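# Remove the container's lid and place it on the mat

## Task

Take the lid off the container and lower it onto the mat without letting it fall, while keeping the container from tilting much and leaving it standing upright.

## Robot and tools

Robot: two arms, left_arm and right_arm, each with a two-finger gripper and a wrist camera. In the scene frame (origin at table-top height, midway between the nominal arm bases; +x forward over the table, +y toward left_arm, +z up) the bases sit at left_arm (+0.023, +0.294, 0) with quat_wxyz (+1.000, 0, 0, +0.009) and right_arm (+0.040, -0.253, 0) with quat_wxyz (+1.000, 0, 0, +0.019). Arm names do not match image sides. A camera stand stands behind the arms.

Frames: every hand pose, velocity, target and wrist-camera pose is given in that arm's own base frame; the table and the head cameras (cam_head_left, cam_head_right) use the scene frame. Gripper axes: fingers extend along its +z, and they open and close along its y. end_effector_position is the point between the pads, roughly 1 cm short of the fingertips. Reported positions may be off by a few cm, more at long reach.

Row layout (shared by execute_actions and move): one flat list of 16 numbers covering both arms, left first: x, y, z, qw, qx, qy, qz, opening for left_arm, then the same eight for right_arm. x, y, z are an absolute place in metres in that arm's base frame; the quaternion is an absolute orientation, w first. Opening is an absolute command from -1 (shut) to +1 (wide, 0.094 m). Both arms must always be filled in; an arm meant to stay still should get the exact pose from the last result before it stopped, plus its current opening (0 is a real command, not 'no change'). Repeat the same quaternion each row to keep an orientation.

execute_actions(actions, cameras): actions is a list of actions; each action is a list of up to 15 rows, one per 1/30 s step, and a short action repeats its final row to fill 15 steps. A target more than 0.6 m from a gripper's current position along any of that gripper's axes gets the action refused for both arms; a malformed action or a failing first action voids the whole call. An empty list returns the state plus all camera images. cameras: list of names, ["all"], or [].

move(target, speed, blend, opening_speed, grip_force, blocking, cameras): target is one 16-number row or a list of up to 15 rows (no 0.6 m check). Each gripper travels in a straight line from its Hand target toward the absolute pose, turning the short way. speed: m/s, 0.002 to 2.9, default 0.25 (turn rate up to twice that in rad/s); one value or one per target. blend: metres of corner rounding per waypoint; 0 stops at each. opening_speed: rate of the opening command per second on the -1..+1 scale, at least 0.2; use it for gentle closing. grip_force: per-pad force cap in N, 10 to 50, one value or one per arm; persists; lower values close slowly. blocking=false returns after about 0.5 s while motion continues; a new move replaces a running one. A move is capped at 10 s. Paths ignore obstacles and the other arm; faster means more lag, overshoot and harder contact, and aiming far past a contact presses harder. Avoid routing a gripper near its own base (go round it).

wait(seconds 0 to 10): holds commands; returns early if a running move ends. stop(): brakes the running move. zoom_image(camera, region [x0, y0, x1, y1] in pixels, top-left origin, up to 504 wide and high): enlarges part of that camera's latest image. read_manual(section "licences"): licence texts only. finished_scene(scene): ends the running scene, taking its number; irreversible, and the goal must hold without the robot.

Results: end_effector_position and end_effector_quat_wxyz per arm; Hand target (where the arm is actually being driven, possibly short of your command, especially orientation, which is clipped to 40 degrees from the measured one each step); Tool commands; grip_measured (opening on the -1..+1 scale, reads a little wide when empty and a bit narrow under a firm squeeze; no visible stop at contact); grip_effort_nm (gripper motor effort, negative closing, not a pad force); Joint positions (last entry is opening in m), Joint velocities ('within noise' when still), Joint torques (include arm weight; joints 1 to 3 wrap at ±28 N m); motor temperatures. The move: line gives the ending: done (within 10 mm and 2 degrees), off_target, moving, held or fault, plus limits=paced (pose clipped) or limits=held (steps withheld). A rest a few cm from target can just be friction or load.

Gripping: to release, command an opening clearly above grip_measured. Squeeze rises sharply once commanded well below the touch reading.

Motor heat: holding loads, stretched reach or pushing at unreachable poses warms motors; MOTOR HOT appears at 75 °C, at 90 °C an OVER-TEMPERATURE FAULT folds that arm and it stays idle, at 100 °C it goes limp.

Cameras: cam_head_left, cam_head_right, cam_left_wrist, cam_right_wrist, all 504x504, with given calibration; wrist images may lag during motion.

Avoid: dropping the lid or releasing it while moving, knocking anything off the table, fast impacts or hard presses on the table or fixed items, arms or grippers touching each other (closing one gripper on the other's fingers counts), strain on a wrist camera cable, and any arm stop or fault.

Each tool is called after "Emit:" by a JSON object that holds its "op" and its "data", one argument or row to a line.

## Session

Emit:
{"op": "execute_actions", "data": {
  "actions": []
}}

Scene clock: 0.00 s.
left_arm: end_effector_position=(+0.3858, +0.0212, +0.1396) grip_measured=+1.000 grip_effort_nm=n/a end_effector_quat_wxyz=(+0.669, -0.065, +0.738, +0.051) | right_arm: end_effector_position=(+0.3774, -0.0203, +0.1480) grip_measured=+1.000 grip_effort_nm=n/a end_effector_quat_wxyz=(+0.685, +0.085, +0.723, -0.044)
Joint positions: left_arm=[-0.044 1.539 0.257 1.181 -0.207 -0.033 0.094] | right_arm=[0.056 1.518 0.223 1.235 0.237 0.066 0.094]
Joint velocities: within noise
Joint torques (N m): no reading
Motor temperatures (°C): left_arm=[25 28 30 39 27 24 28] | right_arm=[28 30 32 34 26 28 27]
Heat: left arm: 39 °C; right arm: 34 °C.
Hand target: left_arm +0.3866, +0.0213, +0.1421; +0.671, -0.066, +0.737, +0.051 | right_arm +0.3792, -0.0203, +0.1562; +0.694, +0.086, +0.714, -0.043
Tool commands: left_gripper/opening=+1.0 right_gripper/opening=+1.0
camera_calibration:
cam_left_wrist: T_world_to_cam=[[0.150976, -0.978588, 0.139902, -0.0632769], [-0.596713, -0.203048, -0.776341, 0.360355], [0.788125, 0.0337274, -0.614591, -0.121988], [0, 0, 0, 1]] pos_world=[0.320724, 0.0153619, 0.213638]
cam_right_wrist: T_world_to_cam=[[-0.203813, -0.973782, 0.101038, 0.0341105], [-0.596327, 0.0416325, -0.801661, 0.359641], [0.776437, -0.223641, -0.589178, -0.115751], [0, 0, 0, 1]] pos_world=[0.311289, -0.00764327, 0.216665]

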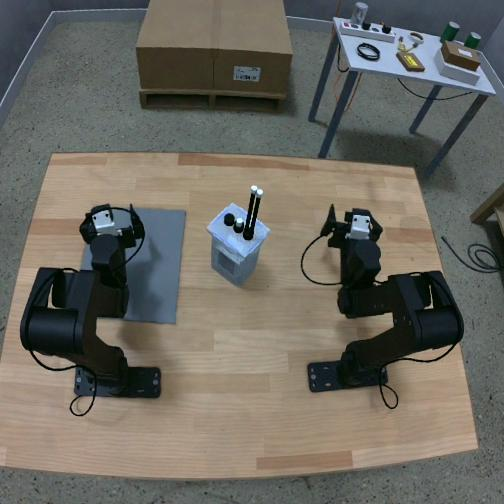

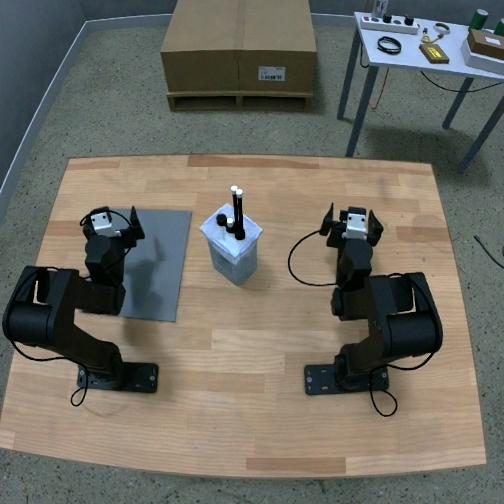

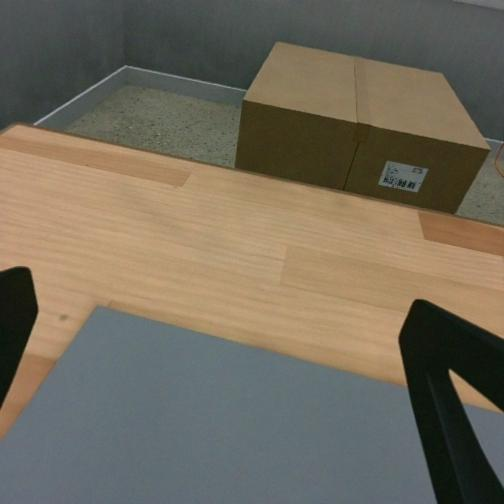

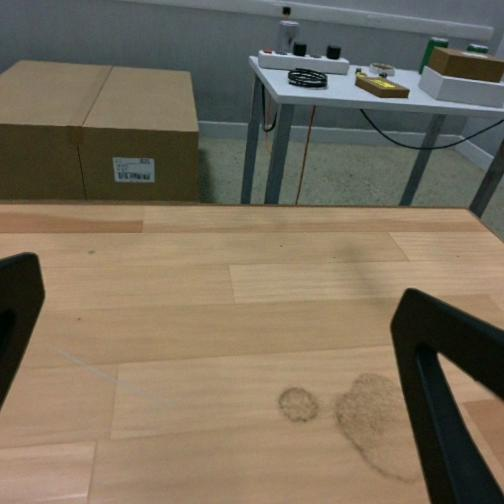

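Emit:
{"op": "zoom_image", "data": {
  "camera": "cam_head_left",
  "region": [180, 170, 300, 300]
}}

Emit:
{"op": "zoom_image", "data": {
  "camera": "cam_head_right",
  "region": [170, 170, 290, 300]
}}

Scaled by 3.877 from the camera's 504x504 image, which has a finer 720x720 frame.

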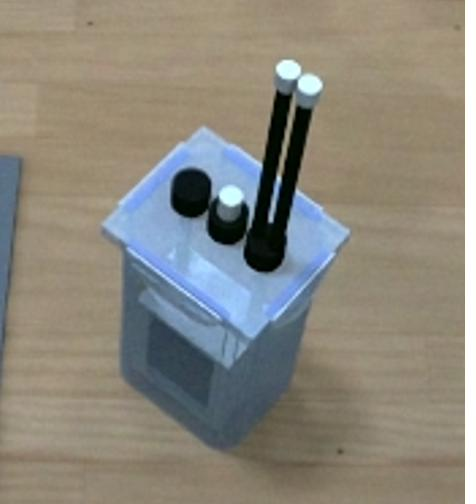

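Scaled by 3.877 from the camera's 504x504 image, which has a finer 720x720 frame.

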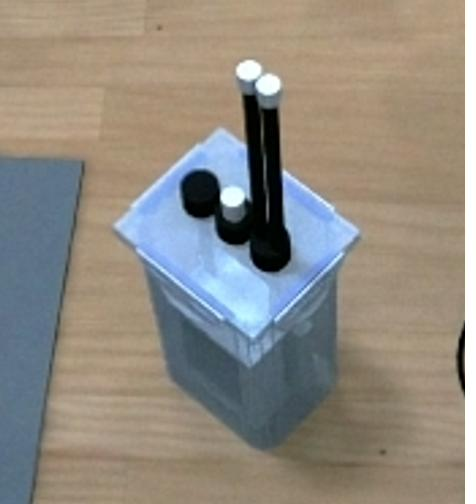

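Emit:
{"op": "move", "data": {
  "target": [
    [0.385,0.03,0.18,0.671,-0.066,0.737,0.051,0.1,0.26,0.10,0.27,0.6465,-0.2865,0.6465,0.2865,0.0],
    [0.30,0.0,0.22,0.318,-0.5508,0.6686,-0.386,0.1,0.196,0.178,0.265,0.6465,-0.2865,0.6465,0.2865,0.0]
  ],
  "speed": 0.25,
  "blend": 0.03,
  "grip_force": [45,45],
  "cameras": ["cam_right_wrist","cam_head_left"]
}}

Scene clock: 112.50 s.
left_arm: end_effector_position=(+0.3010, -0.0013, +0.2054) grip_measured=+0.103 grip_effort_nm=-0.14 end_effector_quat_wxyz=(+0.306, -0.556, +0.674, -0.379) | right_arm: end_effector_position=(+0.1977, +0.1790, +0.2630) grip_measured=+0.002 grip_effort_nm=-0.10 end_effector_quat_wxyz=(+0.640, -0.285, +0.652, +0.291)
Joint positions: left_arm=[0.186 0.841 0.695 -0.443 0.327 -1.369 0.052] | right_arm=[0.516 0.357 0.337 0.009 -0.323 0.011 0.047]
Joint torques (N m): left_arm=[0.62 -2.51 8.35 1.63 0.12 -0.05] | right_arm=[0.7 0.36 7.3 1.81 0.06 -0.11]
Motor temperatures (°C): left_arm=[25 29 31 47 27 24 27] | right_arm=[28 30 32 38 26 28 26]
Heat: left arm: 47 °C; right arm: 38 °C.
Hand target: left_arm +0.3000, -0.0001, +0.2197; +0.318, -0.551, +0.668, -0.386 | right_arm +0.1960, +0.1780, +0.2650; +0.646, -0.287, +0.646, +0.287
Off the commanded pose: left_arm 0.015 m, 2 deg | right_arm 0.003 m, 1 deg.
grip_force (N): 45, 45
move: off_target (left_arm)
camera_calibration:
cam_right_wrist: T_world_to_cam=[[0.717314, -0.683274, 0.136369, -0.0634054], [-0.298626, -0.478328, -0.825848, 0.376904], [0.62951, 0.551669, -0.547155, 0.0153328], [0, 0, 0, 1]] pos_world=[0.148383, 0.128502, 0.328301]
Images, in order (width x height): cam_head_left 504x504, cam_right_wrist 504x504.

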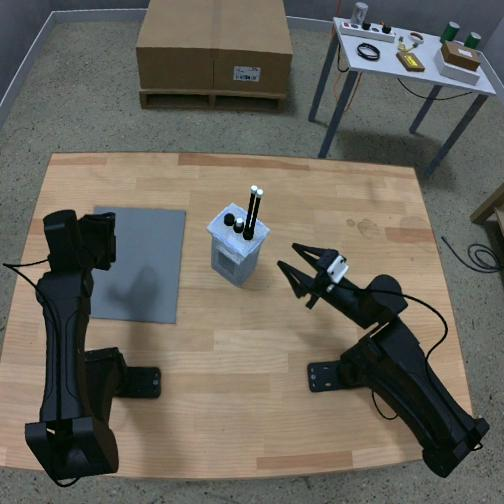

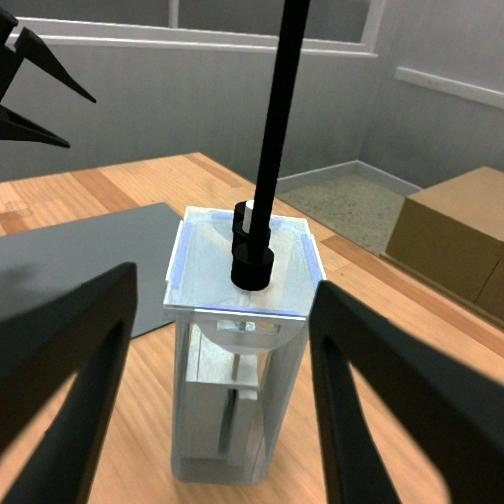

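Emit:
{"op": "move", "data": {
  "target": [
    [0.30,0.0,0.22,0.318,-0.5508,0.6686,-0.386,0.1,0.255,0.2155,0.265,0.6465,-0.2865,0.6465,0.2865,0.0]
  ],
  "speed": 0.15,
  "cameras": ["cam_right_wrist"]
}}

Scene clock: 132.63 s.
left_arm: end_effector_position=(+0.3010, -0.0014, +0.2053) grip_measured=+0.103 grip_effort_nm=-0.14 end_effector_quat_wxyz=(+0.306, -0.556, +0.674, -0.379) | right_arm: end_effector_position=(+0.2509, +0.2121, +0.2386) grip_measured=+0.002 grip_effort_nm=-0.10 end_effector_quat_wxyz=(+0.622, -0.287, +0.669, +0.288)
Joint positions: left_arm=[0.186 0.841 0.695 -0.443 0.327 -1.37 0.052] | right_arm=[0.534 0.796 0.343 0.389 -0.303 0.009 0.047]
Joint torques (N m): left_arm=[0.59 -2.5 8.44 1.64 0.12 -0.02] | right_arm=[0.73 -0.42 11.04 2.14 0.13 -0.1]
Heat: left arm: 45 °C; right arm: 38 °C.
Hand target: left_arm +0.3000, -0.0001, +0.2197; +0.318, -0.551, +0.668, -0.386 | right_arm +0.2534, +0.2143, +0.2648; +0.646, -0.286, +0.646, +0.287
Off the commanded pose: left_arm 0.015 m, 2 deg | right_arm 0.027 m, 4 deg.
grip_force (N): 45, 45
move: off_target (left_arm, right_arm)
camera_calibration:
cam_right_wrist: T_world_to_cam=[[0.721869, -0.680725, 0.124579, -0.074545], [-0.334036, -0.500406, -0.798758, 0.395647], [0.606074, 0.534984, -0.588614, -0.0304529], [0, 0, 0, 1]] pos_world=[0.204429, 0.163531, 0.307387]
Images, in order (width x height): cam_right_wrist 504x504.

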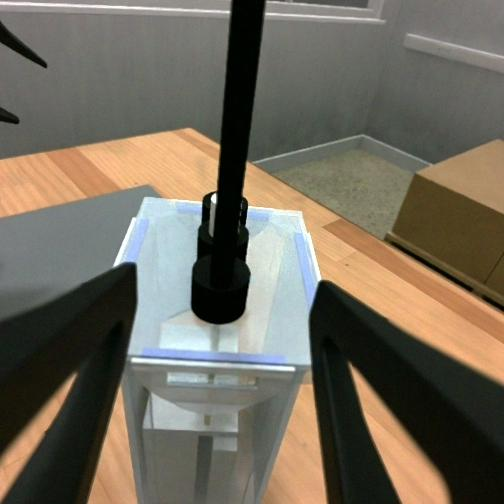

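Emit:
{"op": "move", "data": {
  "target": [
    [0.30,0.0,0.22,0.318,-0.5508,0.6686,-0.386,0.1,0.303,0.269,0.282,0.6465,-0.2865,0.6465,0.2865,0.0]
  ],
  "speed": 0.12,
  "cameras": ["cam_right_wrist"]
}}

Scene clock: 141.33 s.
left_arm: end_effector_position=(+0.3010, -0.0014, +0.2053) grip_measured=+0.103 grip_effort_nm=-0.14 end_effector_quat_wxyz=(+0.306, -0.556, +0.674, -0.379) | right_arm: end_effector_position=(+0.2975, +0.2640, +0.2584) grip_measured=+0.002 grip_effort_nm=-0.10 end_effector_quat_wxyz=(+0.624, -0.289, +0.667, +0.286)
Joint positions: left_arm=[0.186 0.841 0.695 -0.443 0.327 -1.37 0.052] | right_arm=[0.629 1.153 0.56 0.535 -0.21 0.009 0.047]
Joint torques (N m): left_arm=[0.58 -2.55 8.43 1.65 0.09 -0.04] | right_arm=[0.64 -2.76 10.82 2.1 0.05 -0.11]
Heat: left arm: 44 °C; right arm: 38 °C.
Hand target: left_arm +0.3000, -0.0001, +0.2197; +0.318, -0.551, +0.668, -0.386 | right_arm +0.3017, +0.2680, +0.2818; +0.646, -0.286, +0.647, +0.287
Off the commanded pose: left_arm 0.015 m, 2 deg | right_arm 0.025 m, 3 deg.
grip_force (N): 45, 45
move: off_target (left_arm, right_arm)
camera_calibration:
cam_right_wrist: T_world_to_cam=[[0.721814, -0.679532, 0.131228, -0.0774051], [-0.327322, -0.502253, -0.800377, 0.451874], [0.609791, 0.534769, -0.584958, -0.0768148], [0, 0, 0, 1]] pos_world=[0.250621, 0.215434, 0.326894]
Images, in order (width x height): cam_right_wrist 504x504.

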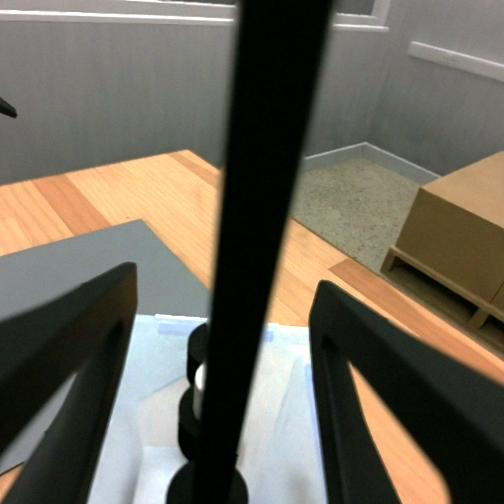

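Emit:
{"op": "move", "data": {
  "target": [
    [0.30,0.0,0.22,0.318,-0.5508,0.6686,-0.386,0.1,0.300,0.2665,0.275,0.6465,-0.2865,0.6465,0.2865,-0.97]
  ],
  "speed": 0.12,
  "grip_force": [45,35],
  "opening_speed": 0.8,
  "cameras": ["cam_right_wrist"]
}}

Scene clock: 159.60 s.
left_arm: end_effector_position=(+0.3010, -0.0014, +0.2053) grip_measured=+0.103 grip_effort_nm=-0.14 end_effector_quat_wxyz=(+0.306, -0.556, +0.674, -0.379) | right_arm: end_effector_position=(+0.2978, +0.2641, +0.2654) grip_measured=-0.847 grip_effort_nm=-0.69 end_effector_quat_wxyz=(+0.635, -0.287, +0.657, +0.288)
Joint positions: left_arm=[0.186 0.841 0.695 -0.443 0.327 -1.37 0.052] | right_arm=[0.629 1.153 0.56 0.563 -0.209 0.007 0.007]
Joint torques (N m): left_arm=[0.58 -2.45 8.32 1.67 0.11 -0.04] | right_arm=[0.55 -2.77 8.44 2.13 0.1 -0.11]
Heat: left arm: 44 °C; right arm: 40 °C.
Hand target: left_arm +0.3000, -0.0001, +0.2197; +0.318, -0.551, +0.668, -0.386 | right_arm +0.2997, +0.2663, +0.2750; +0.646, -0.286, +0.647, +0.287
Off the commanded pose: left_arm 0.015 m, 2 deg | right_arm 0.010 m, 2 deg.
grip_force (N): 45, 35
move: off_target (left_arm)
camera_calibration:
cam_right_wrist: T_world_to_cam=[[0.718273, -0.681783, 0.138762, -0.0787361], [-0.307361, -0.489854, -0.815826, 0.45258], [0.62419, 0.543336, -0.561403, -0.0857662], [0, 0, 0, 1]] pos_world=[0.249194, 0.214617, 0.332003]
Images, in order (width x height): cam_right_wrist 504x504.

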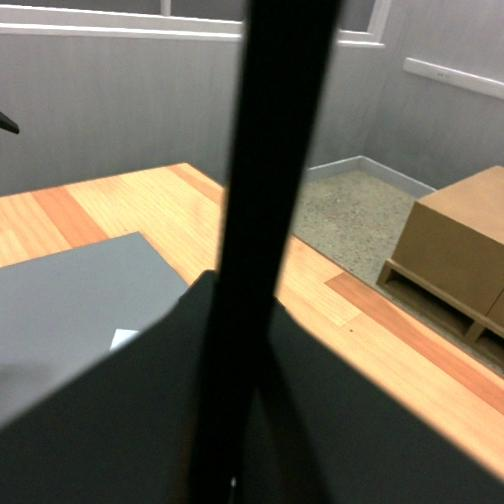

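Emit:
{"op": "move", "data": {
  "target": [
    [0.30,0.0,0.22,0.318,-0.5508,0.6686,-0.386,0.1,0.300,0.2665,0.275,0.593,-0.3851,0.593,0.3851,-0.97]
  ],
  "speed": 0.15,
  "grip_force": [45,45],
  "cameras": ["cam_head_left","cam_right_wrist"]
}}

Emit:
{"op": "zoom_image", "data": {
  "camera": "cam_head_left",
  "region": [180, 170, 300, 300]
}}

Scene clock: 172.70 s.
left_arm: end_effector_position=(+0.3010, -0.0014, +0.2053) grip_measured=+0.103 grip_effort_nm=-0.14 end_effector_quat_wxyz=(+0.306, -0.556, +0.674, -0.379) | right_arm: end_effector_position=(+0.2972, +0.2631, +0.2639) grip_measured=-0.853 grip_effort_nm=-0.91 end_effector_quat_wxyz=(+0.589, -0.379, +0.605, +0.378)
Joint positions: left_arm=[0.186 0.841 0.695 -0.443 0.327 -1.37 0.052] | right_arm=[0.422 1.265 0.612 0.627 -0.709 -0.006 0.007]
Joint torques (N m): left_arm=[0.62 -2.52 8.34 1.64 0.1 -0.04] | right_arm=[-0.34 -2.88 9.87 1.79 -0.17 0.07]
Heat: left arm: 43 °C; right arm: 39 °C.
Hand target: left_arm +0.3000, -0.0001, +0.2197; +0.318, -0.551, +0.668, -0.386 | right_arm +0.2997, +0.2662, +0.2748; +0.593, -0.385, +0.593, +0.385
Off the commanded pose: left_arm 0.015 m, 2 deg | right_arm 0.012 m, 2 deg.
grip_force (N): 45, 45
move: off_target (left_arm, right_arm)
camera_calibration:
cam_right_wrist: T_world_to_cam=[[0.883546, -0.446547, 0.141219, -0.190435], [-0.14764, -0.551717, -0.82086, 0.420803], [0.444466, 0.704418, -0.553395, -0.0768126], [0, 0, 0, 1]] pos_world=[0.264525, 0.201234, 0.329806]
Images, in order (width x height): cam_head_left 504x504, cam_right_wrist 504x504.

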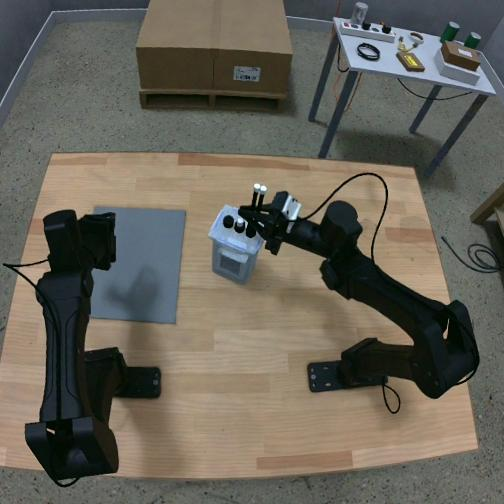

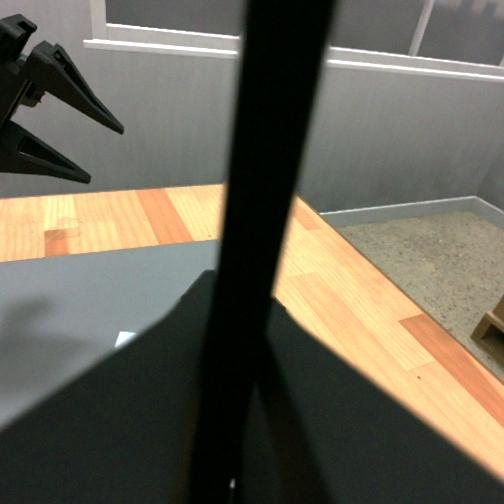

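Scaled by 3.877 from the camera's 504x504 image, which has a finer 720x720 frame.

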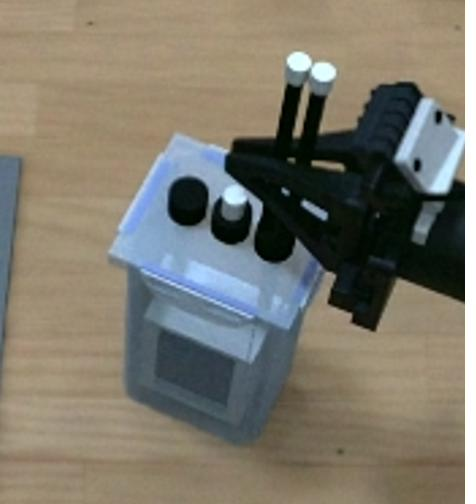

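Emit:
{"op": "move", "data": {
  "target": [
    [0.27,-0.07,0.22,0.6645,0.2418,0.6645,-0.2418,0.1,0.300,0.2665,0.275,0.593,-0.3851,0.593,0.3851,-0.97],
    [0.24,-0.19,0.205,0.6744,0.6744,0.2127,0.2127,0.1,0.300,0.2665,0.275,0.593,-0.3851,0.593,0.3851,-0.97]
  ],
  "speed": 0.3,
  "blend": 0.04,
  "cameras": ["cam_head_left","cam_left_wrist"]
}}

Scene clock: 205.87 s.
left_arm: end_effector_position=(+0.2389, -0.1876, +0.1955) grip_measured=+0.103 grip_effort_nm=-0.14 end_effector_quat_wxyz=(+0.670, +0.677, +0.219, +0.210) | right_arm: end_effector_position=(+0.2971, +0.2632, +0.2640) grip_measured=-0.853 grip_effort_nm=-0.91 end_effector_quat_wxyz=(+0.589, -0.380, +0.605, +0.378)
Joint positions: left_arm=[-0.299 0.864 0.127 0.72 0.656 1.572 0.052] | right_arm=[0.422 1.265 0.612 0.628 -0.709 -0.007 0.007]
Joint torques (N m): left_arm=[-0.83 -1.1 7.65 1.72 -0.04 -0.11] | right_arm=[-0.42 -2.92 9.96 1.8 -0.25 0.08]
Heat: left arm: 44 °C; right arm: 39 °C.
Hand target: left_arm +0.2398, -0.1898, +0.2050; +0.675, +0.674, +0.213, +0.213 | right_arm +0.2997, +0.2662, +0.2748; +0.593, -0.385, +0.593, +0.385
Off the commanded pose: left_arm 0.010 m, 1 deg | right_arm 0.012 m, 2 deg.
grip_force (N): 45, 45
move: off_target (right_arm)
camera_calibration:
cam_left_wrist: T_world_to_cam=[[-0.132457, -0.0472257, -0.990063, 0.210045], [0.36699, 0.92554, -0.0932461, 0.121621], [0.920746, -0.375694, -0.105263, -0.172944], [0, 0, 0, 1]] pos_world=[0.142425, -0.16762, 0.201094]
Images, in order (width x height): cam_head_left 504x504, cam_left_wrist 504x504.

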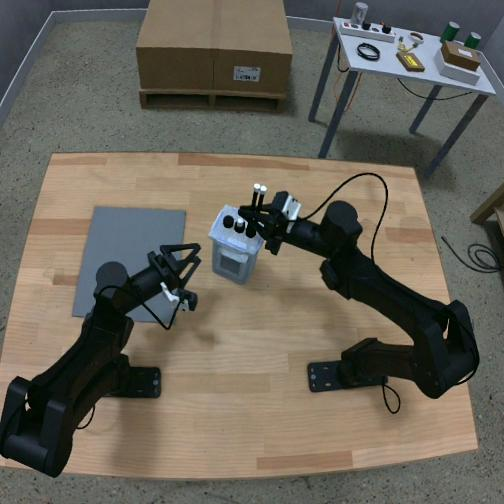

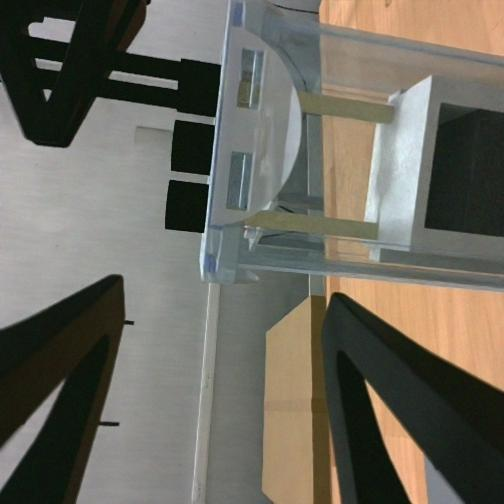

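Emit:
{"op": "move", "data": {
  "target": [
    [0.233,-0.258,0.195,0.6744,0.6744,0.2127,0.2127,0.1,0.300,0.2665,0.275,0.593,-0.3851,0.593,0.3851,-0.97]
  ],
  "speed": 0.15,
  "cameras": ["cam_left_wrist"]
}}

Scene clock: 225.43 s.
left_arm: end_effector_position=(+0.2308, -0.2537, +0.1867) grip_measured=+0.103 grip_effort_nm=-0.14 end_effector_quat_wxyz=(+0.668, +0.680, +0.217, +0.211) | right_arm: end_effector_position=(+0.2971, +0.2632, +0.2640) grip_measured=-0.853 grip_effort_nm=-0.91 end_effector_quat_wxyz=(+0.589, -0.380, +0.605, +0.378)
Joint positions: left_arm=[-0.704 1.112 0.166 0.925 0.252 1.574 0.052] | right_arm=[0.422 1.265 0.612 0.628 -0.709 -0.007 0.007]
Joint torques (N m): left_arm=[-0.64 -0.98 7.08 2.13 -0.01 -0.07] | right_arm=[-0.39 -3.03 9.94 1.78 -0.21 0.05]
Motor temperatures (°C): left_arm=[25 28 32 45 27 24 27] | right_arm=[28 30 37 39 26 28 28]
Heat: left arm: 45 °C; right arm: 39 °C.
Hand target: left_arm +0.2328, -0.2577, +0.1951; +0.674, +0.674, +0.213, +0.213 | right_arm +0.2997, +0.2662, +0.2748; +0.593, -0.385, +0.593, +0.385
Off the commanded pose: left_arm 0.010 m, 1 deg | right_arm 0.012 m, 2 deg.
grip_force (N): 45, 45
move: off_target (right_arm)
camera_calibration:
cam_left_wrist: T_world_to_cam=[[-0.130007, -0.0375745, -0.990801, 0.199289], [0.369095, 0.92563, -0.0835333, 0.182774], [0.920254, -0.37656, -0.106469, -0.191008], [0, 0, 0, 1]] pos_world=[0.134224, -0.233619, 0.192387]
Images, in order (width x height): cam_left_wrist 504x504.

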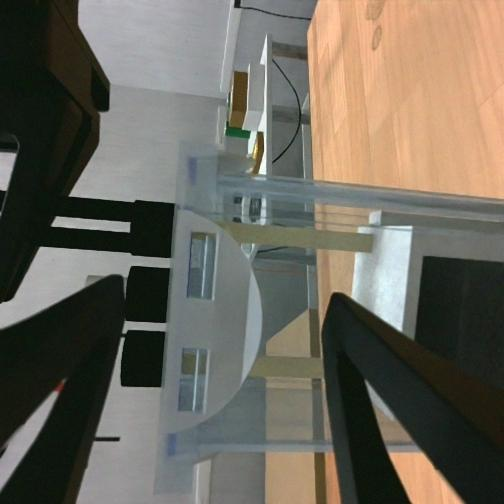

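Emit:
{"op": "move", "data": {
  "target": [
    [0.262,-0.270,0.199,0.6744,0.6744,0.2127,0.2127,0.1,0.300,0.2665,0.275,0.593,-0.3851,0.593,0.3851,-0.97]
  ],
  "speed": 0.08,
  "cameras": ["cam_left_wrist"]
}}

Scene clock: 233.03 s.
left_arm: end_effector_position=(+0.2546, -0.2680, +0.1878) grip_measured=+0.103 grip_effort_nm=-0.14 end_effector_quat_wxyz=(+0.665, +0.685, +0.215, +0.205) | right_arm: end_effector_position=(+0.2986, +0.2616, +0.2641) grip_measured=-0.853 grip_effort_nm=-0.91 end_effector_quat_wxyz=(+0.591, -0.378, +0.606, +0.376)
Joint positions: left_arm=[-0.671 1.27 0.262 0.976 0.295 1.575 0.052] | right_arm=[0.417 1.265 0.612 0.628 -0.708 -0.007 0.007]
Joint torques (N m): left_arm=[0.76 -2 7.25 2.2 -0.03 -0.08] | right_arm=[0.09 -2.97 9.98 1.79 -0.23 0.05]
Heat: left arm: 45 °C; right arm: 39 °C.
Hand target: left_arm +0.2616, -0.2697, +0.1991; +0.674, +0.674, +0.213, +0.213 | right_arm +0.2997, +0.2661, +0.2748; +0.593, -0.385, +0.593, +0.385
Off the commanded pose: left_arm 0.014 m, 2 deg | right_arm 0.012 m, 2 deg.
grip_force (N): 45, 45
move: off_target (left_arm, right_arm)
camera_calibration:
cam_left_wrist: T_world_to_cam=[[-0.138942, -0.0291729, -0.989871, 0.207239], [0.377923, 0.922354, -0.0802297, 0.183548], [0.915352, -0.385242, -0.117128, -0.217399], [0, 0, 0, 1]] pos_world=[0.158424, -0.247002, 0.194402]
Images, in order (width x height): cam_left_wrist 504x504.

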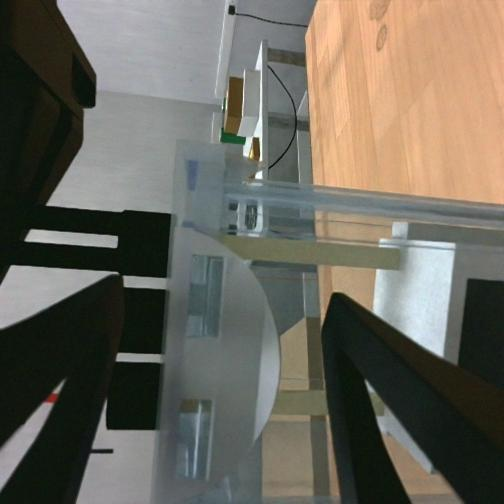

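Emit:
{"op": "move", "data": {
  "target": [
    [0.261,-0.2695,0.197,0.6744,0.6744,0.2127,0.2127,-0.6,0.300,0.2665,0.275,0.593,-0.3851,0.593,0.3851,-0.97]
  ],
  "speed": 0.08,
  "grip_force": [25,45],
  "cameras": ["cam_left_wrist"]
}}

Scene clock: 240.87 s.
left_arm: end_effector_position=(+0.2533, -0.2695, +0.1887) grip_measured=-0.378 grip_effort_nm=-0.47 end_effector_quat_wxyz=(+0.668, +0.684, +0.210, +0.203) | right_arm: end_effector_position=(+0.2986, +0.2616, +0.2641) grip_measured=-0.853 grip_effort_nm=-0.91 end_effector_quat_wxyz=(+0.591, -0.378, +0.605, +0.376)
Joint positions: left_arm=[-0.671 1.276 0.262 0.989 0.307 1.575 0.029] | right_arm=[0.417 1.265 0.612 0.628 -0.708 -0.007 0.007]
Joint torques (N m): left_arm=[0.65 -2.15 6.71 2.19 -0.12 -0.07] | right_arm=[0.16 -2.96 9.84 1.79 -0.26 0.07]
Heat: left arm: 46 °C; right arm: 39 °C.
Hand target: left_arm +0.2607, -0.2693, +0.1970; +0.674, +0.674, +0.213, +0.213 | right_arm +0.2997, +0.2661, +0.2749; +0.593, -0.385, +0.593, +0.385
Off the commanded pose: left_arm 0.011 m, 2 deg | right_arm 0.012 m, 2 deg.
grip_force (N): 25, 45
move: off_target (left_arm, right_arm)
camera_calibration:
cam_left_wrist: T_world_to_cam=[[-0.13504, -0.0318065, -0.99033, 0.206287], [0.388731, 0.917652, -0.0824791, 0.181919], [0.911401, -0.39611, -0.111555, -0.219641], [0, 0, 0, 1]] pos_world=[0.157321, -0.247379, 0.194795]
Images, in order (width x height): cam_left_wrist 504x504.

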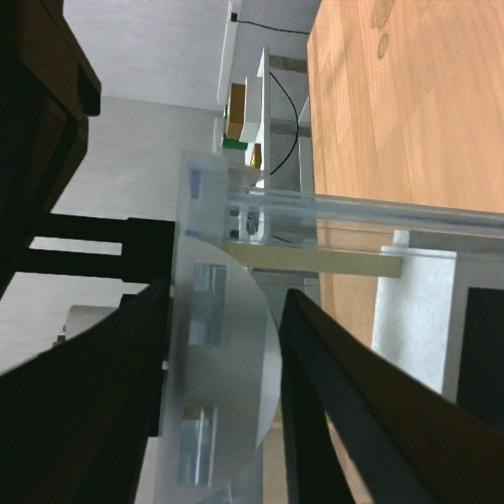

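Emit:
{"op": "move", "data": {
  "target": [
    [0.254,-0.268,0.199,0.6074,0.7298,0.28,0.1418,-0.7,0.300,0.2665,0.275,0.593,-0.3851,0.593,0.3851,-0.97],
    [0.251,-0.267,0.203,0.5301,0.7727,0.3424,0.0684,-0.7,0.300,0.2665,0.275,0.593,-0.3851,0.593,0.3851,-0.97]
  ],
  "speed": 0.1,
  "blend": [0.005,0],
  "grip_force": [48,45],
  "cameras": ["cam_left_wrist"]
}}

Scene clock: 255.53 s.
left_arm: end_effector_position=(+0.2447, -0.2653, +0.1943) grip_measured=-0.692 grip_effort_nm=-0.42 end_effector_quat_wxyz=(+0.524, +0.778, +0.340, +0.066) | right_arm: end_effector_position=(+0.3049, +0.2569, +0.2643) grip_measured=-0.853 grip_effort_nm=-0.92 end_effector_quat_wxyz=(+0.597, -0.369, +0.611, +0.367)
Joint positions: left_arm=[-0.668 1.076 0.66 -0.068 0.326 1.452 0.014] | right_arm=[0.407 1.267 0.613 0.631 -0.687 -0.006 0.007]
Joint torques (N m): left_arm=[0.75 -1.92 8.57 1.87 0.05 -0.12] | right_arm=[0.9 -3.15 9.8 1.78 -0.42 0.05]
Heat: left arm: 47 °C; right arm: 39 °C.
Hand target: left_arm +0.2508, -0.2667, +0.2029; +0.530, +0.773, +0.343, +0.069 | right_arm +0.2996, +0.2659, +0.2747; +0.593, -0.385, +0.593, +0.385
Off the commanded pose: left_arm 0.011 m, 1 deg | right_arm 0.015 m, 3 deg.
grip_force (N): 48, 45
move: off_target (left_arm, right_arm); blend cut to 0 m at target 1
camera_calibration:
cam_left_wrist: T_world_to_cam=[[-0.562292, 0.161182, -0.811079, 0.331657], [0.34365, 0.937662, -0.0519032, 0.192295], [0.752152, -0.307912, -0.58263, -0.0554907], [0, 0, 0, 1]] pos_world=[0.162143, -0.250851, 0.24665]
Images, in order (width x height): cam_left_wrist 504x504.

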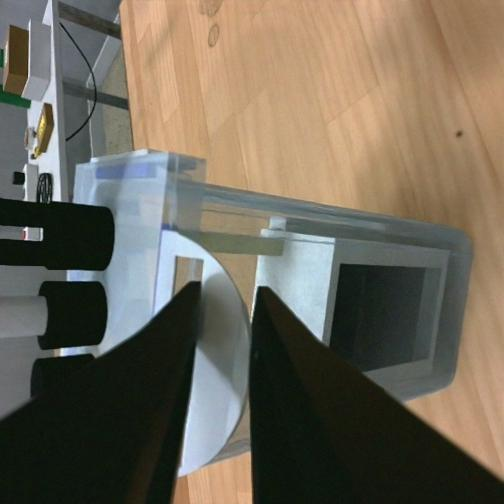

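Emit:
{"op": "move", "data": {
  "target": [
    [0.251,-0.267,0.203,0.5301,0.7727,0.3424,0.0684,0.1,0.300,0.2665,0.275,0.593,-0.3851,0.593,0.3851,-0.97]
  ],
  "speed": 0.1,
  "cameras": ["cam_left_wrist"]
}}

Scene clock: 264.63 s.
left_arm: end_effector_position=(+0.2452, -0.2646, +0.1942) grip_measured=+0.097 grip_effort_nm=0.19 end_effector_quat_wxyz=(+0.523, +0.778, +0.342, +0.066) | right_arm: end_effector_position=(+0.3030, +0.2579, +0.2644) grip_measured=-0.853 grip_effort_nm=-0.91 end_effector_quat_wxyz=(+0.596, -0.373, +0.608, +0.369)
Joint positions: left_arm=[-0.665 1.077 0.662 -0.073 0.327 1.451 0.052] | right_arm=[0.407 1.267 0.613 0.632 -0.699 -0.01 0.007]
Joint torques (N m): left_arm=[0.42 -1.87 8.39 1.91 0.06 -0.11] | right_arm=[0.94 -3.08 9.96 1.74 -0.34 0.09]
Heat: left arm: 47 °C; right arm: 38 °C.
Hand target: left_arm +0.2507, -0.2668, +0.2029; +0.530, +0.773, +0.342, +0.068 | right_arm +0.2997, +0.2659, +0.2748; +0.593, -0.385, +0.593, +0.385
Off the commanded pose: left_arm 0.011 m, 1 deg | right_arm 0.014 m, 3 deg.
grip_force (N): 48, 45
move: off_target (left_arm, right_arm)
camera_calibration:
cam_left_wrist: T_world_to_cam=[[-0.565238, 0.160777, -0.809109, 0.332103], [0.340961, 0.938656, -0.0516732, 0.19229], [0.751167, -0.305082, -0.585383, -0.0543062], [0, 0, 0, 1]] pos_world=[0.162947, -0.250457, 0.246854]
Images, in order (width x height): cam_left_wrist 504x504.

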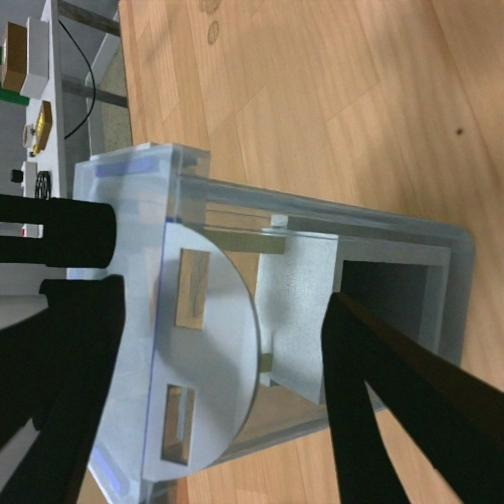

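Emit:
{"op": "move", "data": {
  "target": [
    [0.253,-0.267,0.203,0.6744,0.6744,0.2127,0.2127,0.1,0.300,0.2665,0.275,0.593,-0.3851,0.593,0.3851,-0.97],
    [0.250,-0.266,0.235,0.6744,0.6744,0.2127,0.2127,0.1,0.300,0.2665,0.275,0.593,-0.3851,0.593,0.3851,-0.97]
  ],
  "speed": 0.12,
  "cameras": ["cam_left_wrist"]
}}

Scene clock: 277.23 s.
left_arm: end_effector_position=(+0.2510, -0.2638, +0.2174) grip_measured=+0.097 grip_effort_nm=0.17 end_effector_quat_wxyz=(+0.662, +0.686, +0.221, +0.208) | right_arm: end_effector_position=(+0.3027, +0.2580, +0.2644) grip_measured=-0.853 grip_effort_nm=-0.91 end_effector_quat_wxyz=(+0.595, -0.374, +0.607, +0.370)
Joint positions: left_arm=[-0.676 1.095 0.33 0.726 0.279 1.574 0.052] | right_arm=[0.407 1.267 0.613 0.632 -0.701 -0.01 0.007]
Joint torques (N m): left_arm=[-0.9 -4.68 7.92 1.86 -0.06 -0.07] | right_arm=[1.02 -3.15 9.8 1.74 -0.3 0.09]
Heat: left arm: 48 °C; right arm: 38 °C.
Hand target: left_arm +0.2498, -0.2657, +0.2348; +0.674, +0.674, +0.213, +0.213 | right_arm +0.2997, +0.2660, +0.2748; +0.593, -0.385, +0.593, +0.385
Off the commanded pose: left_arm 0.018 m, 2 deg | right_arm 0.014 m, 3 deg.
grip_force (N): 48, 45
move: off_target (left_arm, right_arm)
camera_calibration:
cam_left_wrist: T_world_to_cam=[[-0.144393, -0.0262575, -0.989172, 0.238201], [0.366899, 0.926971, -0.0781639, 0.186942], [0.918986, -0.374213, -0.124214, -0.205469], [0, 0, 0, 1]] pos_world=[0.154629, -0.243924, 0.224712]
Images, in order (width x height): cam_left_wrist 504x504.

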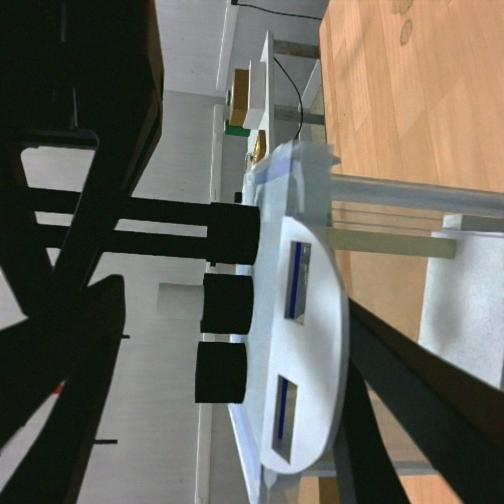

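Emit:
{"op": "move", "data": {
  "target": [
    [0.246,-0.262,0.235,0.6744,0.6744,0.2127,0.2127,-0.4,0.300,0.2665,0.275,0.593,-0.3851,0.593,0.3851,-0.97],
    [0.240,-0.258,0.255,0.6744,0.6744,0.2127,0.2127,-0.4,0.300,0.2665,0.275,0.593,-0.3851,0.593,0.3851,-0.97],
    [0.222,-0.225,0.245,0.6744,0.6744,0.2127,0.2127,-0.4,0.300,0.2665,0.275,0.593,-0.3851,0.593,0.3851,-0.97]
  ],
  "speed": 0.12,
  "cameras": ["cam_left_wrist","cam_head_left"]
}}

Emit:
{"op": "zoom_image", "data": {
  "camera": "cam_head_left",
  "region": [180, 170, 300, 300]
}}

Scene clock: 289.27 s.
left_arm: end_effector_position=(+0.2239, -0.2265, +0.2504) grip_measured=-0.397 grip_effort_nm=-0.14 end_effector_quat_wxyz=(+0.677, +0.671, +0.210, +0.218) | right_arm: end_effector_position=(+0.2975, +0.2614, +0.2645) grip_measured=-0.853 grip_effort_nm=-0.91 end_effector_quat_wxyz=(+0.590, -0.382, +0.602, +0.379)
Joint positions: left_arm=[-0.592 0.746 0.304 0.455 0.364 1.575 0.028] | right_arm=[0.411 1.267 0.613 0.632 -0.725 -0.009 0.007]
Joint torques (N m): left_arm=[0.46 -1.03 5.63 1.81 0.04 -0.08] | right_arm=[0.58 -3.07 9.88 1.76 -0.1 0.09]
Heat: left arm: 47 °C; right arm: 39 °C.
Hand target: left_arm +0.2221, -0.2251, +0.2451; +0.674, +0.674, +0.213, +0.213 | right_arm +0.2997, +0.2661, +0.2749; +0.593, -0.385, +0.593, +0.385
Off the commanded pose: left_arm 0.006 m, 1 deg | right_arm 0.012 m, 1 deg.
grip_force (N): 48, 45
move: off_target (right_arm)
camera_calibration:
cam_left_wrist: T_world_to_cam=[[-0.103043, -0.0571417, -0.993034, 0.252497], [0.370747, 0.924201, -0.0916518, 0.166842], [0.923, -0.377608, -0.0740477, -0.176766], [0, 0, 0, 1]] pos_world=[0.127317, -0.206515, 0.252941]
Images, in order (width x height): cam_head_left 504x504, cam_left_wrist 504x504.

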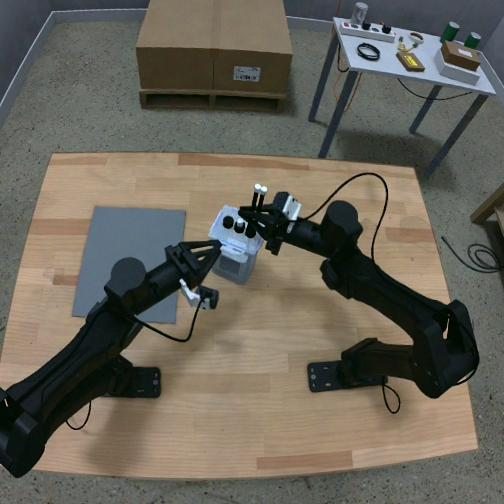

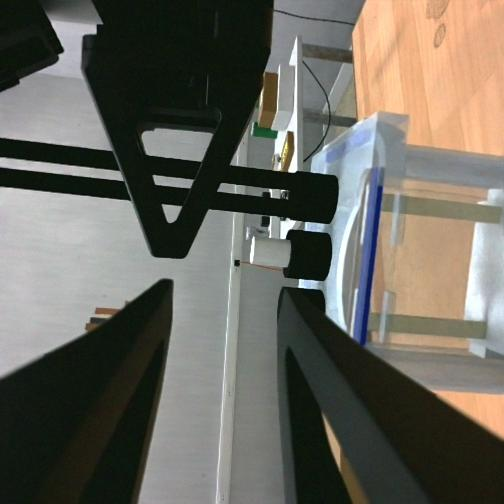

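Scaled by 3.877 from the camera's 504x504 image, which has a finer 720x720 frame.

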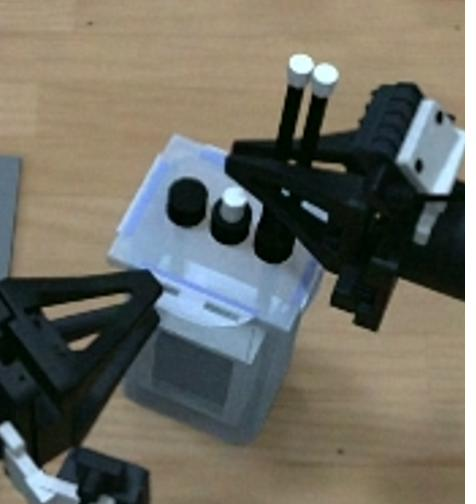

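Emit:
{"op": "move", "data": {
  "target": [
    [0.25,-0.12,0.25,0.6124,0.3536,0.6124,-0.3536,-0.1,0.300,0.2665,0.275,0.5495,-0.445,0.5495,0.445,-0.97],
    [0.315,-0.10,0.22,0.0123,-0.0123,0.707,-0.707,0.1,0.300,0.2665,0.275,0.5495,-0.445,0.5495,0.445,-0.97],
    [0.318,-0.148,0.20,0.0123,-0.0123,0.707,-0.707,0.1,0.300,0.2665,0.275,0.5495,-0.445,0.5495,0.445,-0.97]
  ],
  "speed": 0.25,
  "blend": [0.03,0.03,0],
  "cameras": ["cam_left_wrist","cam_head_left"]
}}

Scene clock: 312.27 s.
left_arm: end_effector_position=(+0.3133, -0.1480, +0.1981) grip_measured=+0.097 grip_effort_nm=0.19 end_effector_quat_wxyz=(+0.035, -0.039, +0.711, -0.701) | right_arm: end_effector_position=(+0.2951, +0.2646, +0.2637) grip_measured=-0.853 grip_effort_nm=-0.91 end_effector_quat_wxyz=(+0.544, -0.441, +0.561, +0.442)
Joint positions: left_arm=[0.103 1.718 1.028 -0.731 1.557 -0.154 0.052] | right_arm=[0.331 1.39 0.703 0.652 -1.017 -0.012 0.007]
Joint torques (N m): left_arm=[-0.36 -5.65 6.56 0.38 0.7 0.07] | right_arm=[-0.32 -3.84 9.92 1.73 -0.17 0.1]
Heat: left arm: 45 °C; right arm: 39 °C.
Hand target: left_arm +0.3179, -0.1484, +0.1999; +0.035, -0.035, +0.703, -0.709 | right_arm +0.2996, +0.2662, +0.2748; +0.550, -0.445, +0.550, +0.445
Off the commanded pose: left_arm 0.005 m, 4 deg | right_arm 0.012 m, 2 deg.
grip_force (N): 48, 45
move: off_target (left_arm, right_arm); blend cut to 0 m at target 2; target 2's new opening was sent with left_arm's hand 0.007 m and 13 deg from that target
camera_calibration:
cam_left_wrist: T_world_to_cam=[[0.1285, 0.0246196, 0.991404, -0.239249], [-0.886973, 0.450008, 0.103789, 0.341426], [-0.443584, -0.892685, 0.0796631, 0.088088], [0, 0, 0, 1]] pos_world=[0.372654, -0.0691194, 0.194739]
Images, in order (width x height): cam_head_left 504x504, cam_left_wrist 504x504.

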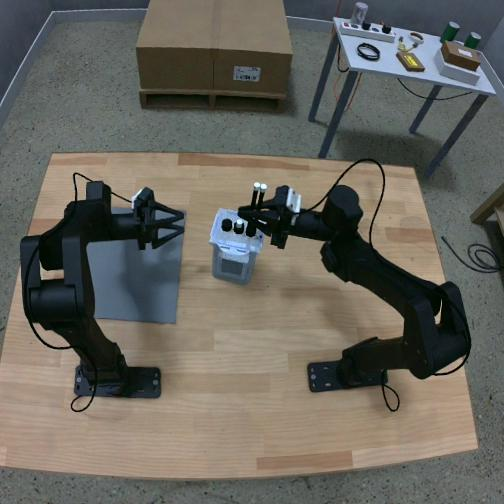

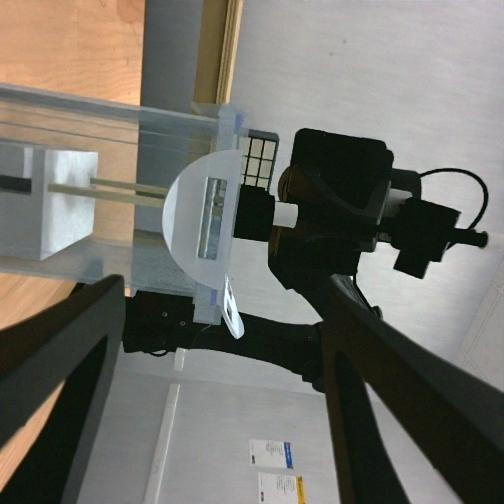

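Emit:
{"op": "move", "data": {
  "target": [
    [0.325,-0.178,0.192,0.0123,-0.0123,0.707,-0.707,0.1,0.300,0.2665,0.275,0.5495,-0.445,0.5495,0.445,-0.97]
  ],
  "speed": 0.12,
  "cameras": ["cam_left_wrist"]
}}

Scene clock: 324.83 s.
left_arm: end_effector_position=(+0.3206, -0.1762, +0.1928) grip_measured=+0.097 grip_effort_nm=0.19 end_effector_quat_wxyz=(+0.004, -0.006, +0.713, -0.701) | right_arm: end_effector_position=(+0.2951, +0.2646, +0.2637) grip_measured=-0.853 grip_effort_nm=-0.91 end_effector_quat_wxyz=(+0.544, -0.441, +0.561, +0.442)
Joint positions: left_arm=[0.01 1.79 1.091 -0.659 1.553 -0.216 0.052] | right_arm=[0.331 1.39 0.703 0.652 -1.017 -0.012 0.007]
Joint torques (N m): left_arm=[-0.44 -6.75 6.23 0.56 0.6 -0.05] | right_arm=[-0.36 -3.88 9.88 1.7 -0.15 0.11]
Heat: left arm: 43 °C; right arm: 39 °C.
Hand target: left_arm +0.3247, -0.1775, +0.1919; +0.002, -0.003, +0.709, -0.705 | right_arm +0.2997, +0.2661, +0.2748; +0.550, -0.445, +0.550, +0.445
Off the commanded pose: left_arm 0.005 m, 2 deg | right_arm 0.012 m, 2 deg.
grip_force (N): 48, 45
move: off_target (right_arm)
camera_calibration:
cam_left_wrist: T_world_to_cam=[[0.128758, 0.00891223, 0.991636, -0.237048], [-0.842404, 0.528591, 0.10463, 0.360559], [-0.523237, -0.84883, 0.075568, 0.100505], [0, 0, 0, 1]] pos_world=[0.386846, -0.103165, 0.189745]
Images, in order (width x height): cam_left_wrist 504x504.

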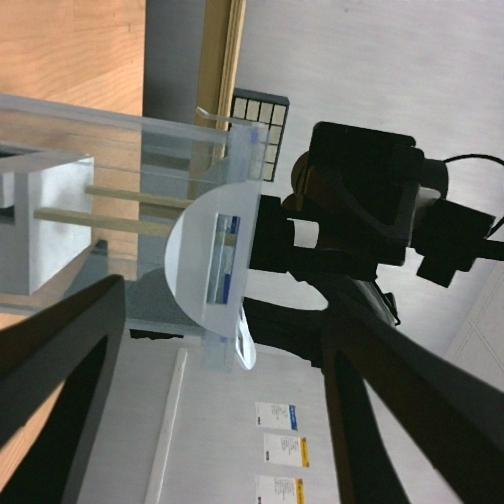

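Emit:
{"op": "move", "data": {
  "target": [
    [0.3245,-0.214,0.191,0.0123,-0.0123,0.707,-0.707,0.1,0.300,0.2665,0.275,0.5495,-0.445,0.5495,0.445,-0.97]
  ],
  "speed": 0.08,
  "cameras": ["cam_left_wrist"]
}}

Scene clock: 336.27 s.
left_arm: end_effector_position=(+0.3245, -0.2119, +0.2010) grip_measured=+0.097 grip_effort_nm=0.19 end_effector_quat_wxyz=(+0.020, -0.005, +0.707, -0.707) | right_arm: end_effector_position=(+0.2951, +0.2646, +0.2637) grip_measured=-0.853 grip_effort_nm=-0.91 end_effector_quat_wxyz=(+0.544, -0.441, +0.561, +0.442)
Joint positions: left_arm=[-0.102 1.76 0.741 1.02 1.432 -1.552 0.052] | right_arm=[0.331 1.39 0.703 0.652 -1.017 -0.012 0.007]
Joint torques (N m): left_arm=[-0.68 -5.89 3.92 1.48 -0.07 -0.08] | right_arm=[-0.34 -3.81 10 1.71 -0.14 0.12]
Heat: left arm: 43 °C; right arm: 40 °C.
Hand target: left_arm +0.3243, -0.2139, +0.1911; +0.012, -0.012, +0.708, -0.706 | right_arm +0.2997, +0.2661, +0.2748; +0.550, -0.445, +0.550, +0.444
Off the commanded pose: left_arm 0.010 m, 1 deg | right_arm 0.012 m, 2 deg.
grip_force (N): 48, 45
move: off_target (right_arm)
camera_calibration:
cam_left_wrist: T_world_to_cam=[[0.104096, 0.028814, 0.99415, -0.233666], [-0.856127, 0.51132, 0.0748242, 0.388668], [-0.506172, -0.858907, 0.0778948, 0.0635321], [0, 0, 0, 1]] pos_world=[0.389231, -0.137432, 0.198268]
Images, in order (width x height): cam_left_wrist 504x504.

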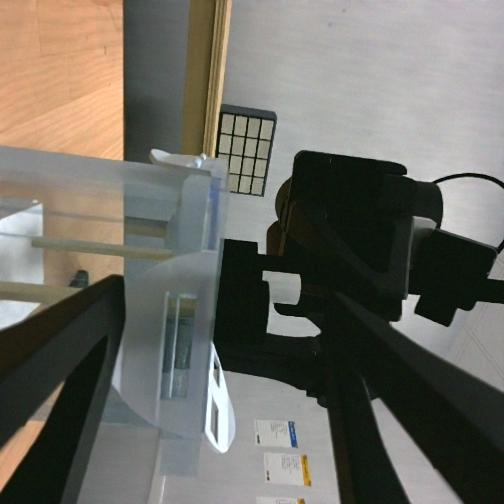

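Emit:
{"op": "move", "data": {
  "target": [
    [0.316,-0.200,0.176,0.0123,-0.0123,0.707,-0.707,0.1,0.300,0.2665,0.275,0.5495,-0.445,0.5495,0.445,-0.97]
  ],
  "speed": 0.08,
  "cameras": ["cam_left_wrist"]
}}

Scene clock: 346.57 s.
left_arm: end_effector_position=(+0.3159, -0.2019, +0.1864) grip_measured=+0.097 grip_effort_nm=0.19 end_effector_quat_wxyz=(+0.021, -0.005, +0.707, -0.706) | right_arm: end_effector_position=(+0.2951, +0.2646, +0.2637) grip_measured=-0.853 grip_effort_nm=-0.91 end_effector_quat_wxyz=(+0.544, -0.441, +0.561, +0.442)
Joint positions: left_arm=[-0.073 1.776 0.684 1.083 1.462 -1.539 0.052] | right_arm=[0.331 1.39 0.703 0.652 -1.018 -0.012 0.007]
Joint torques (N m): left_arm=[0.47 -5.37 3.63 1.56 0.03 -0.02] | right_arm=[-0.23 -3.81 10 1.69 -0.19 0.11]
Heat: left arm: 43 °C; right arm: 40 °C.
Hand target: left_arm +0.3158, -0.2000, +0.1762; +0.012, -0.012, +0.708, -0.706 | right_arm +0.2996, +0.2662, +0.2748; +0.550, -0.445, +0.550, +0.445
Off the commanded pose: left_arm 0.011 m, 1 deg | right_arm 0.012 m, 2 deg.
grip_force (N): 48, 45
move: off_target (left_arm, right_arm)
camera_calibration:
cam_left_wrist: T_world_to_cam=[[0.102169, 0.0275019, 0.994387, -0.218324], [-0.856247, 0.511263, 0.0738353, 0.377482], [-0.506363, -0.858984, 0.0757835, 0.0693332], [0, 0, 0, 1]] pos_world=[0.380632, -0.127432, 0.183973]
Images, in order (width x height): cam_left_wrist 504x504.

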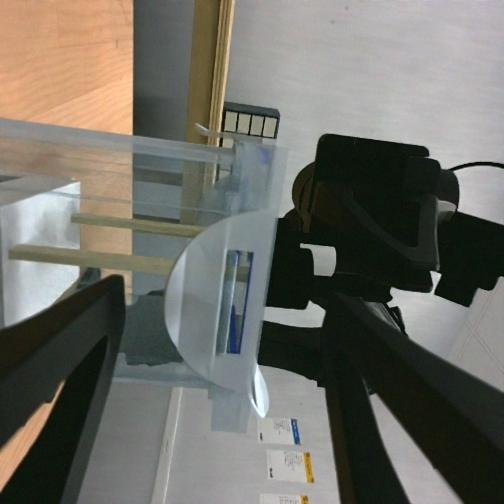

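Emit:
{"op": "move", "data": {
  "target": [
    [0.315,-0.2215,0.178,0.0123,-0.0123,0.707,-0.707,0.1,0.300,0.2665,0.275,0.5495,-0.445,0.5495,0.445,-0.97]
  ],
  "speed": 0.08,
  "cameras": ["cam_left_wrist"]
}}

Scene clock: 352.43 s.
left_arm: end_effector_position=(+0.3143, -0.2189, +0.1882) grip_measured=+0.097 grip_effort_nm=0.19 end_effector_quat_wxyz=(+0.020, -0.006, +0.707, -0.707) | right_arm: end_effector_position=(+0.2951, +0.2643, +0.2637) grip_measured=-0.853 grip_effort_nm=-0.91 end_effector_quat_wxyz=(+0.544, -0.441, +0.561, +0.442)
Joint positions: left_arm=[-0.128 1.776 0.684 1.102 1.406 -1.56 0.052] | right_arm=[0.329 1.39 0.703 0.652 -1.019 -0.012 0.007]
Joint torques (N m): left_arm=[-0.81 -5.34 3.89 1.53 -0.06 -0.05] | right_arm=[-0.17 -3.79 9.94 1.72 -0.15 0.11]
Heat: left arm: 43 °C; right arm: 40 °C.
Hand target: left_arm +0.3147, -0.2213, +0.1782; +0.012, -0.012, +0.708, -0.706 | right_arm +0.2996, +0.2662, +0.2748; +0.550, -0.445, +0.550, +0.445
Off the commanded pose: left_arm 0.011 m, 1 deg | right_arm 0.012 m, 2 deg.
grip_force (N): 48, 45
move: off_target (left_arm, right_arm)
camera_calibration:
cam_left_wrist: T_world_to_cam=[[0.104474, 0.0301182, 0.994071, -0.21952], [-0.856268, 0.51113, 0.0745053, 0.384514], [-0.505855, -0.858976, 0.0791891, 0.0530777], [0, 0, 0, 1]] pos_world=[0.379031, -0.144332, 0.185367]
Images, in order (width x height): cam_left_wrist 504x504.

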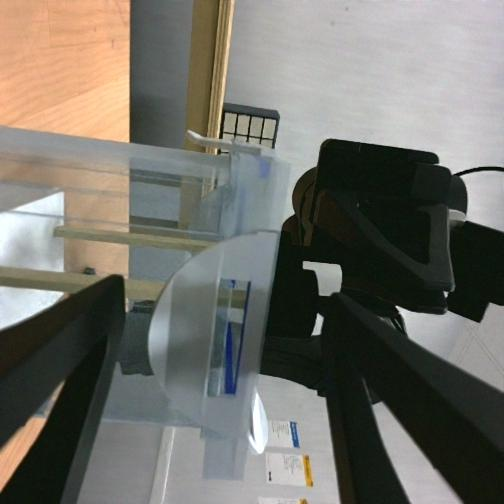

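Emit:
{"op": "move", "data": {
  "target": [
    [0.315,-0.2235,0.178,0.0123,-0.0123,0.707,-0.707,-0.6,0.300,0.2665,0.275,0.5495,-0.445,0.5495,0.445,-0.97]
  ],
  "speed": 0.08,
  "grip_force": [25,45],
  "cameras": ["cam_left_wrist"]
}}

Scene clock: 358.60 s.
left_arm: end_effector_position=(+0.3161, -0.2200, +0.1844) grip_measured=-0.379 grip_effort_nm=-0.45 end_effector_quat_wxyz=(+0.018, -0.012, +0.707, -0.707) | right_arm: end_effector_position=(+0.2950, +0.2643, +0.2638) grip_measured=-0.853 grip_effort_nm=-0.91 end_effector_quat_wxyz=(+0.543, -0.441, +0.561, +0.442)
Joint positions: left_arm=[-0.131 1.789 0.684 1.105 1.397 -1.563 0.029] | right_arm=[0.329 1.39 0.703 0.652 -1.02 -0.012 0.007]
Joint torques (N m): left_arm=[-1.17 -6.15 4.11 1.58 -0.04 -0.04] | right_arm=[-0.28 -3.93 9.98 1.69 -0.14 0.11]
Heat: left arm: 43 °C; right arm: 40 °C.
Hand target: left_arm +0.3148, -0.2234, +0.1780; +0.012, -0.012, +0.708, -0.706 | right_arm +0.2996, +0.2662, +0.2748; +0.549, -0.445, +0.550, +0.445
Off the commanded pose: left_arm 0.007 m, 1 deg | right_arm 0.012 m, 2 deg.
grip_force (N): 25, 45
move: off_target (right_arm)
camera_calibration:
cam_left_wrist: T_world_to_cam=[[0.117168, 0.0297125, 0.992667, -0.21977], [-0.858149, 0.506123, 0.0861414, 0.384244], [-0.499853, -0.861949, 0.0847994, 0.0496808], [0, 0, 0, 1]] pos_world=[0.380322, -0.145123, 0.180847]
Images, in order (width x height): cam_left_wrist 504x504.

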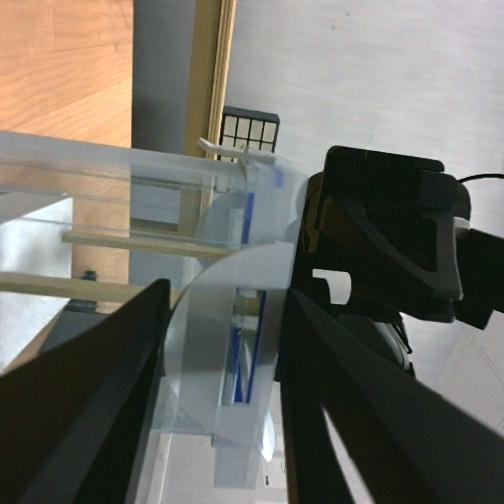

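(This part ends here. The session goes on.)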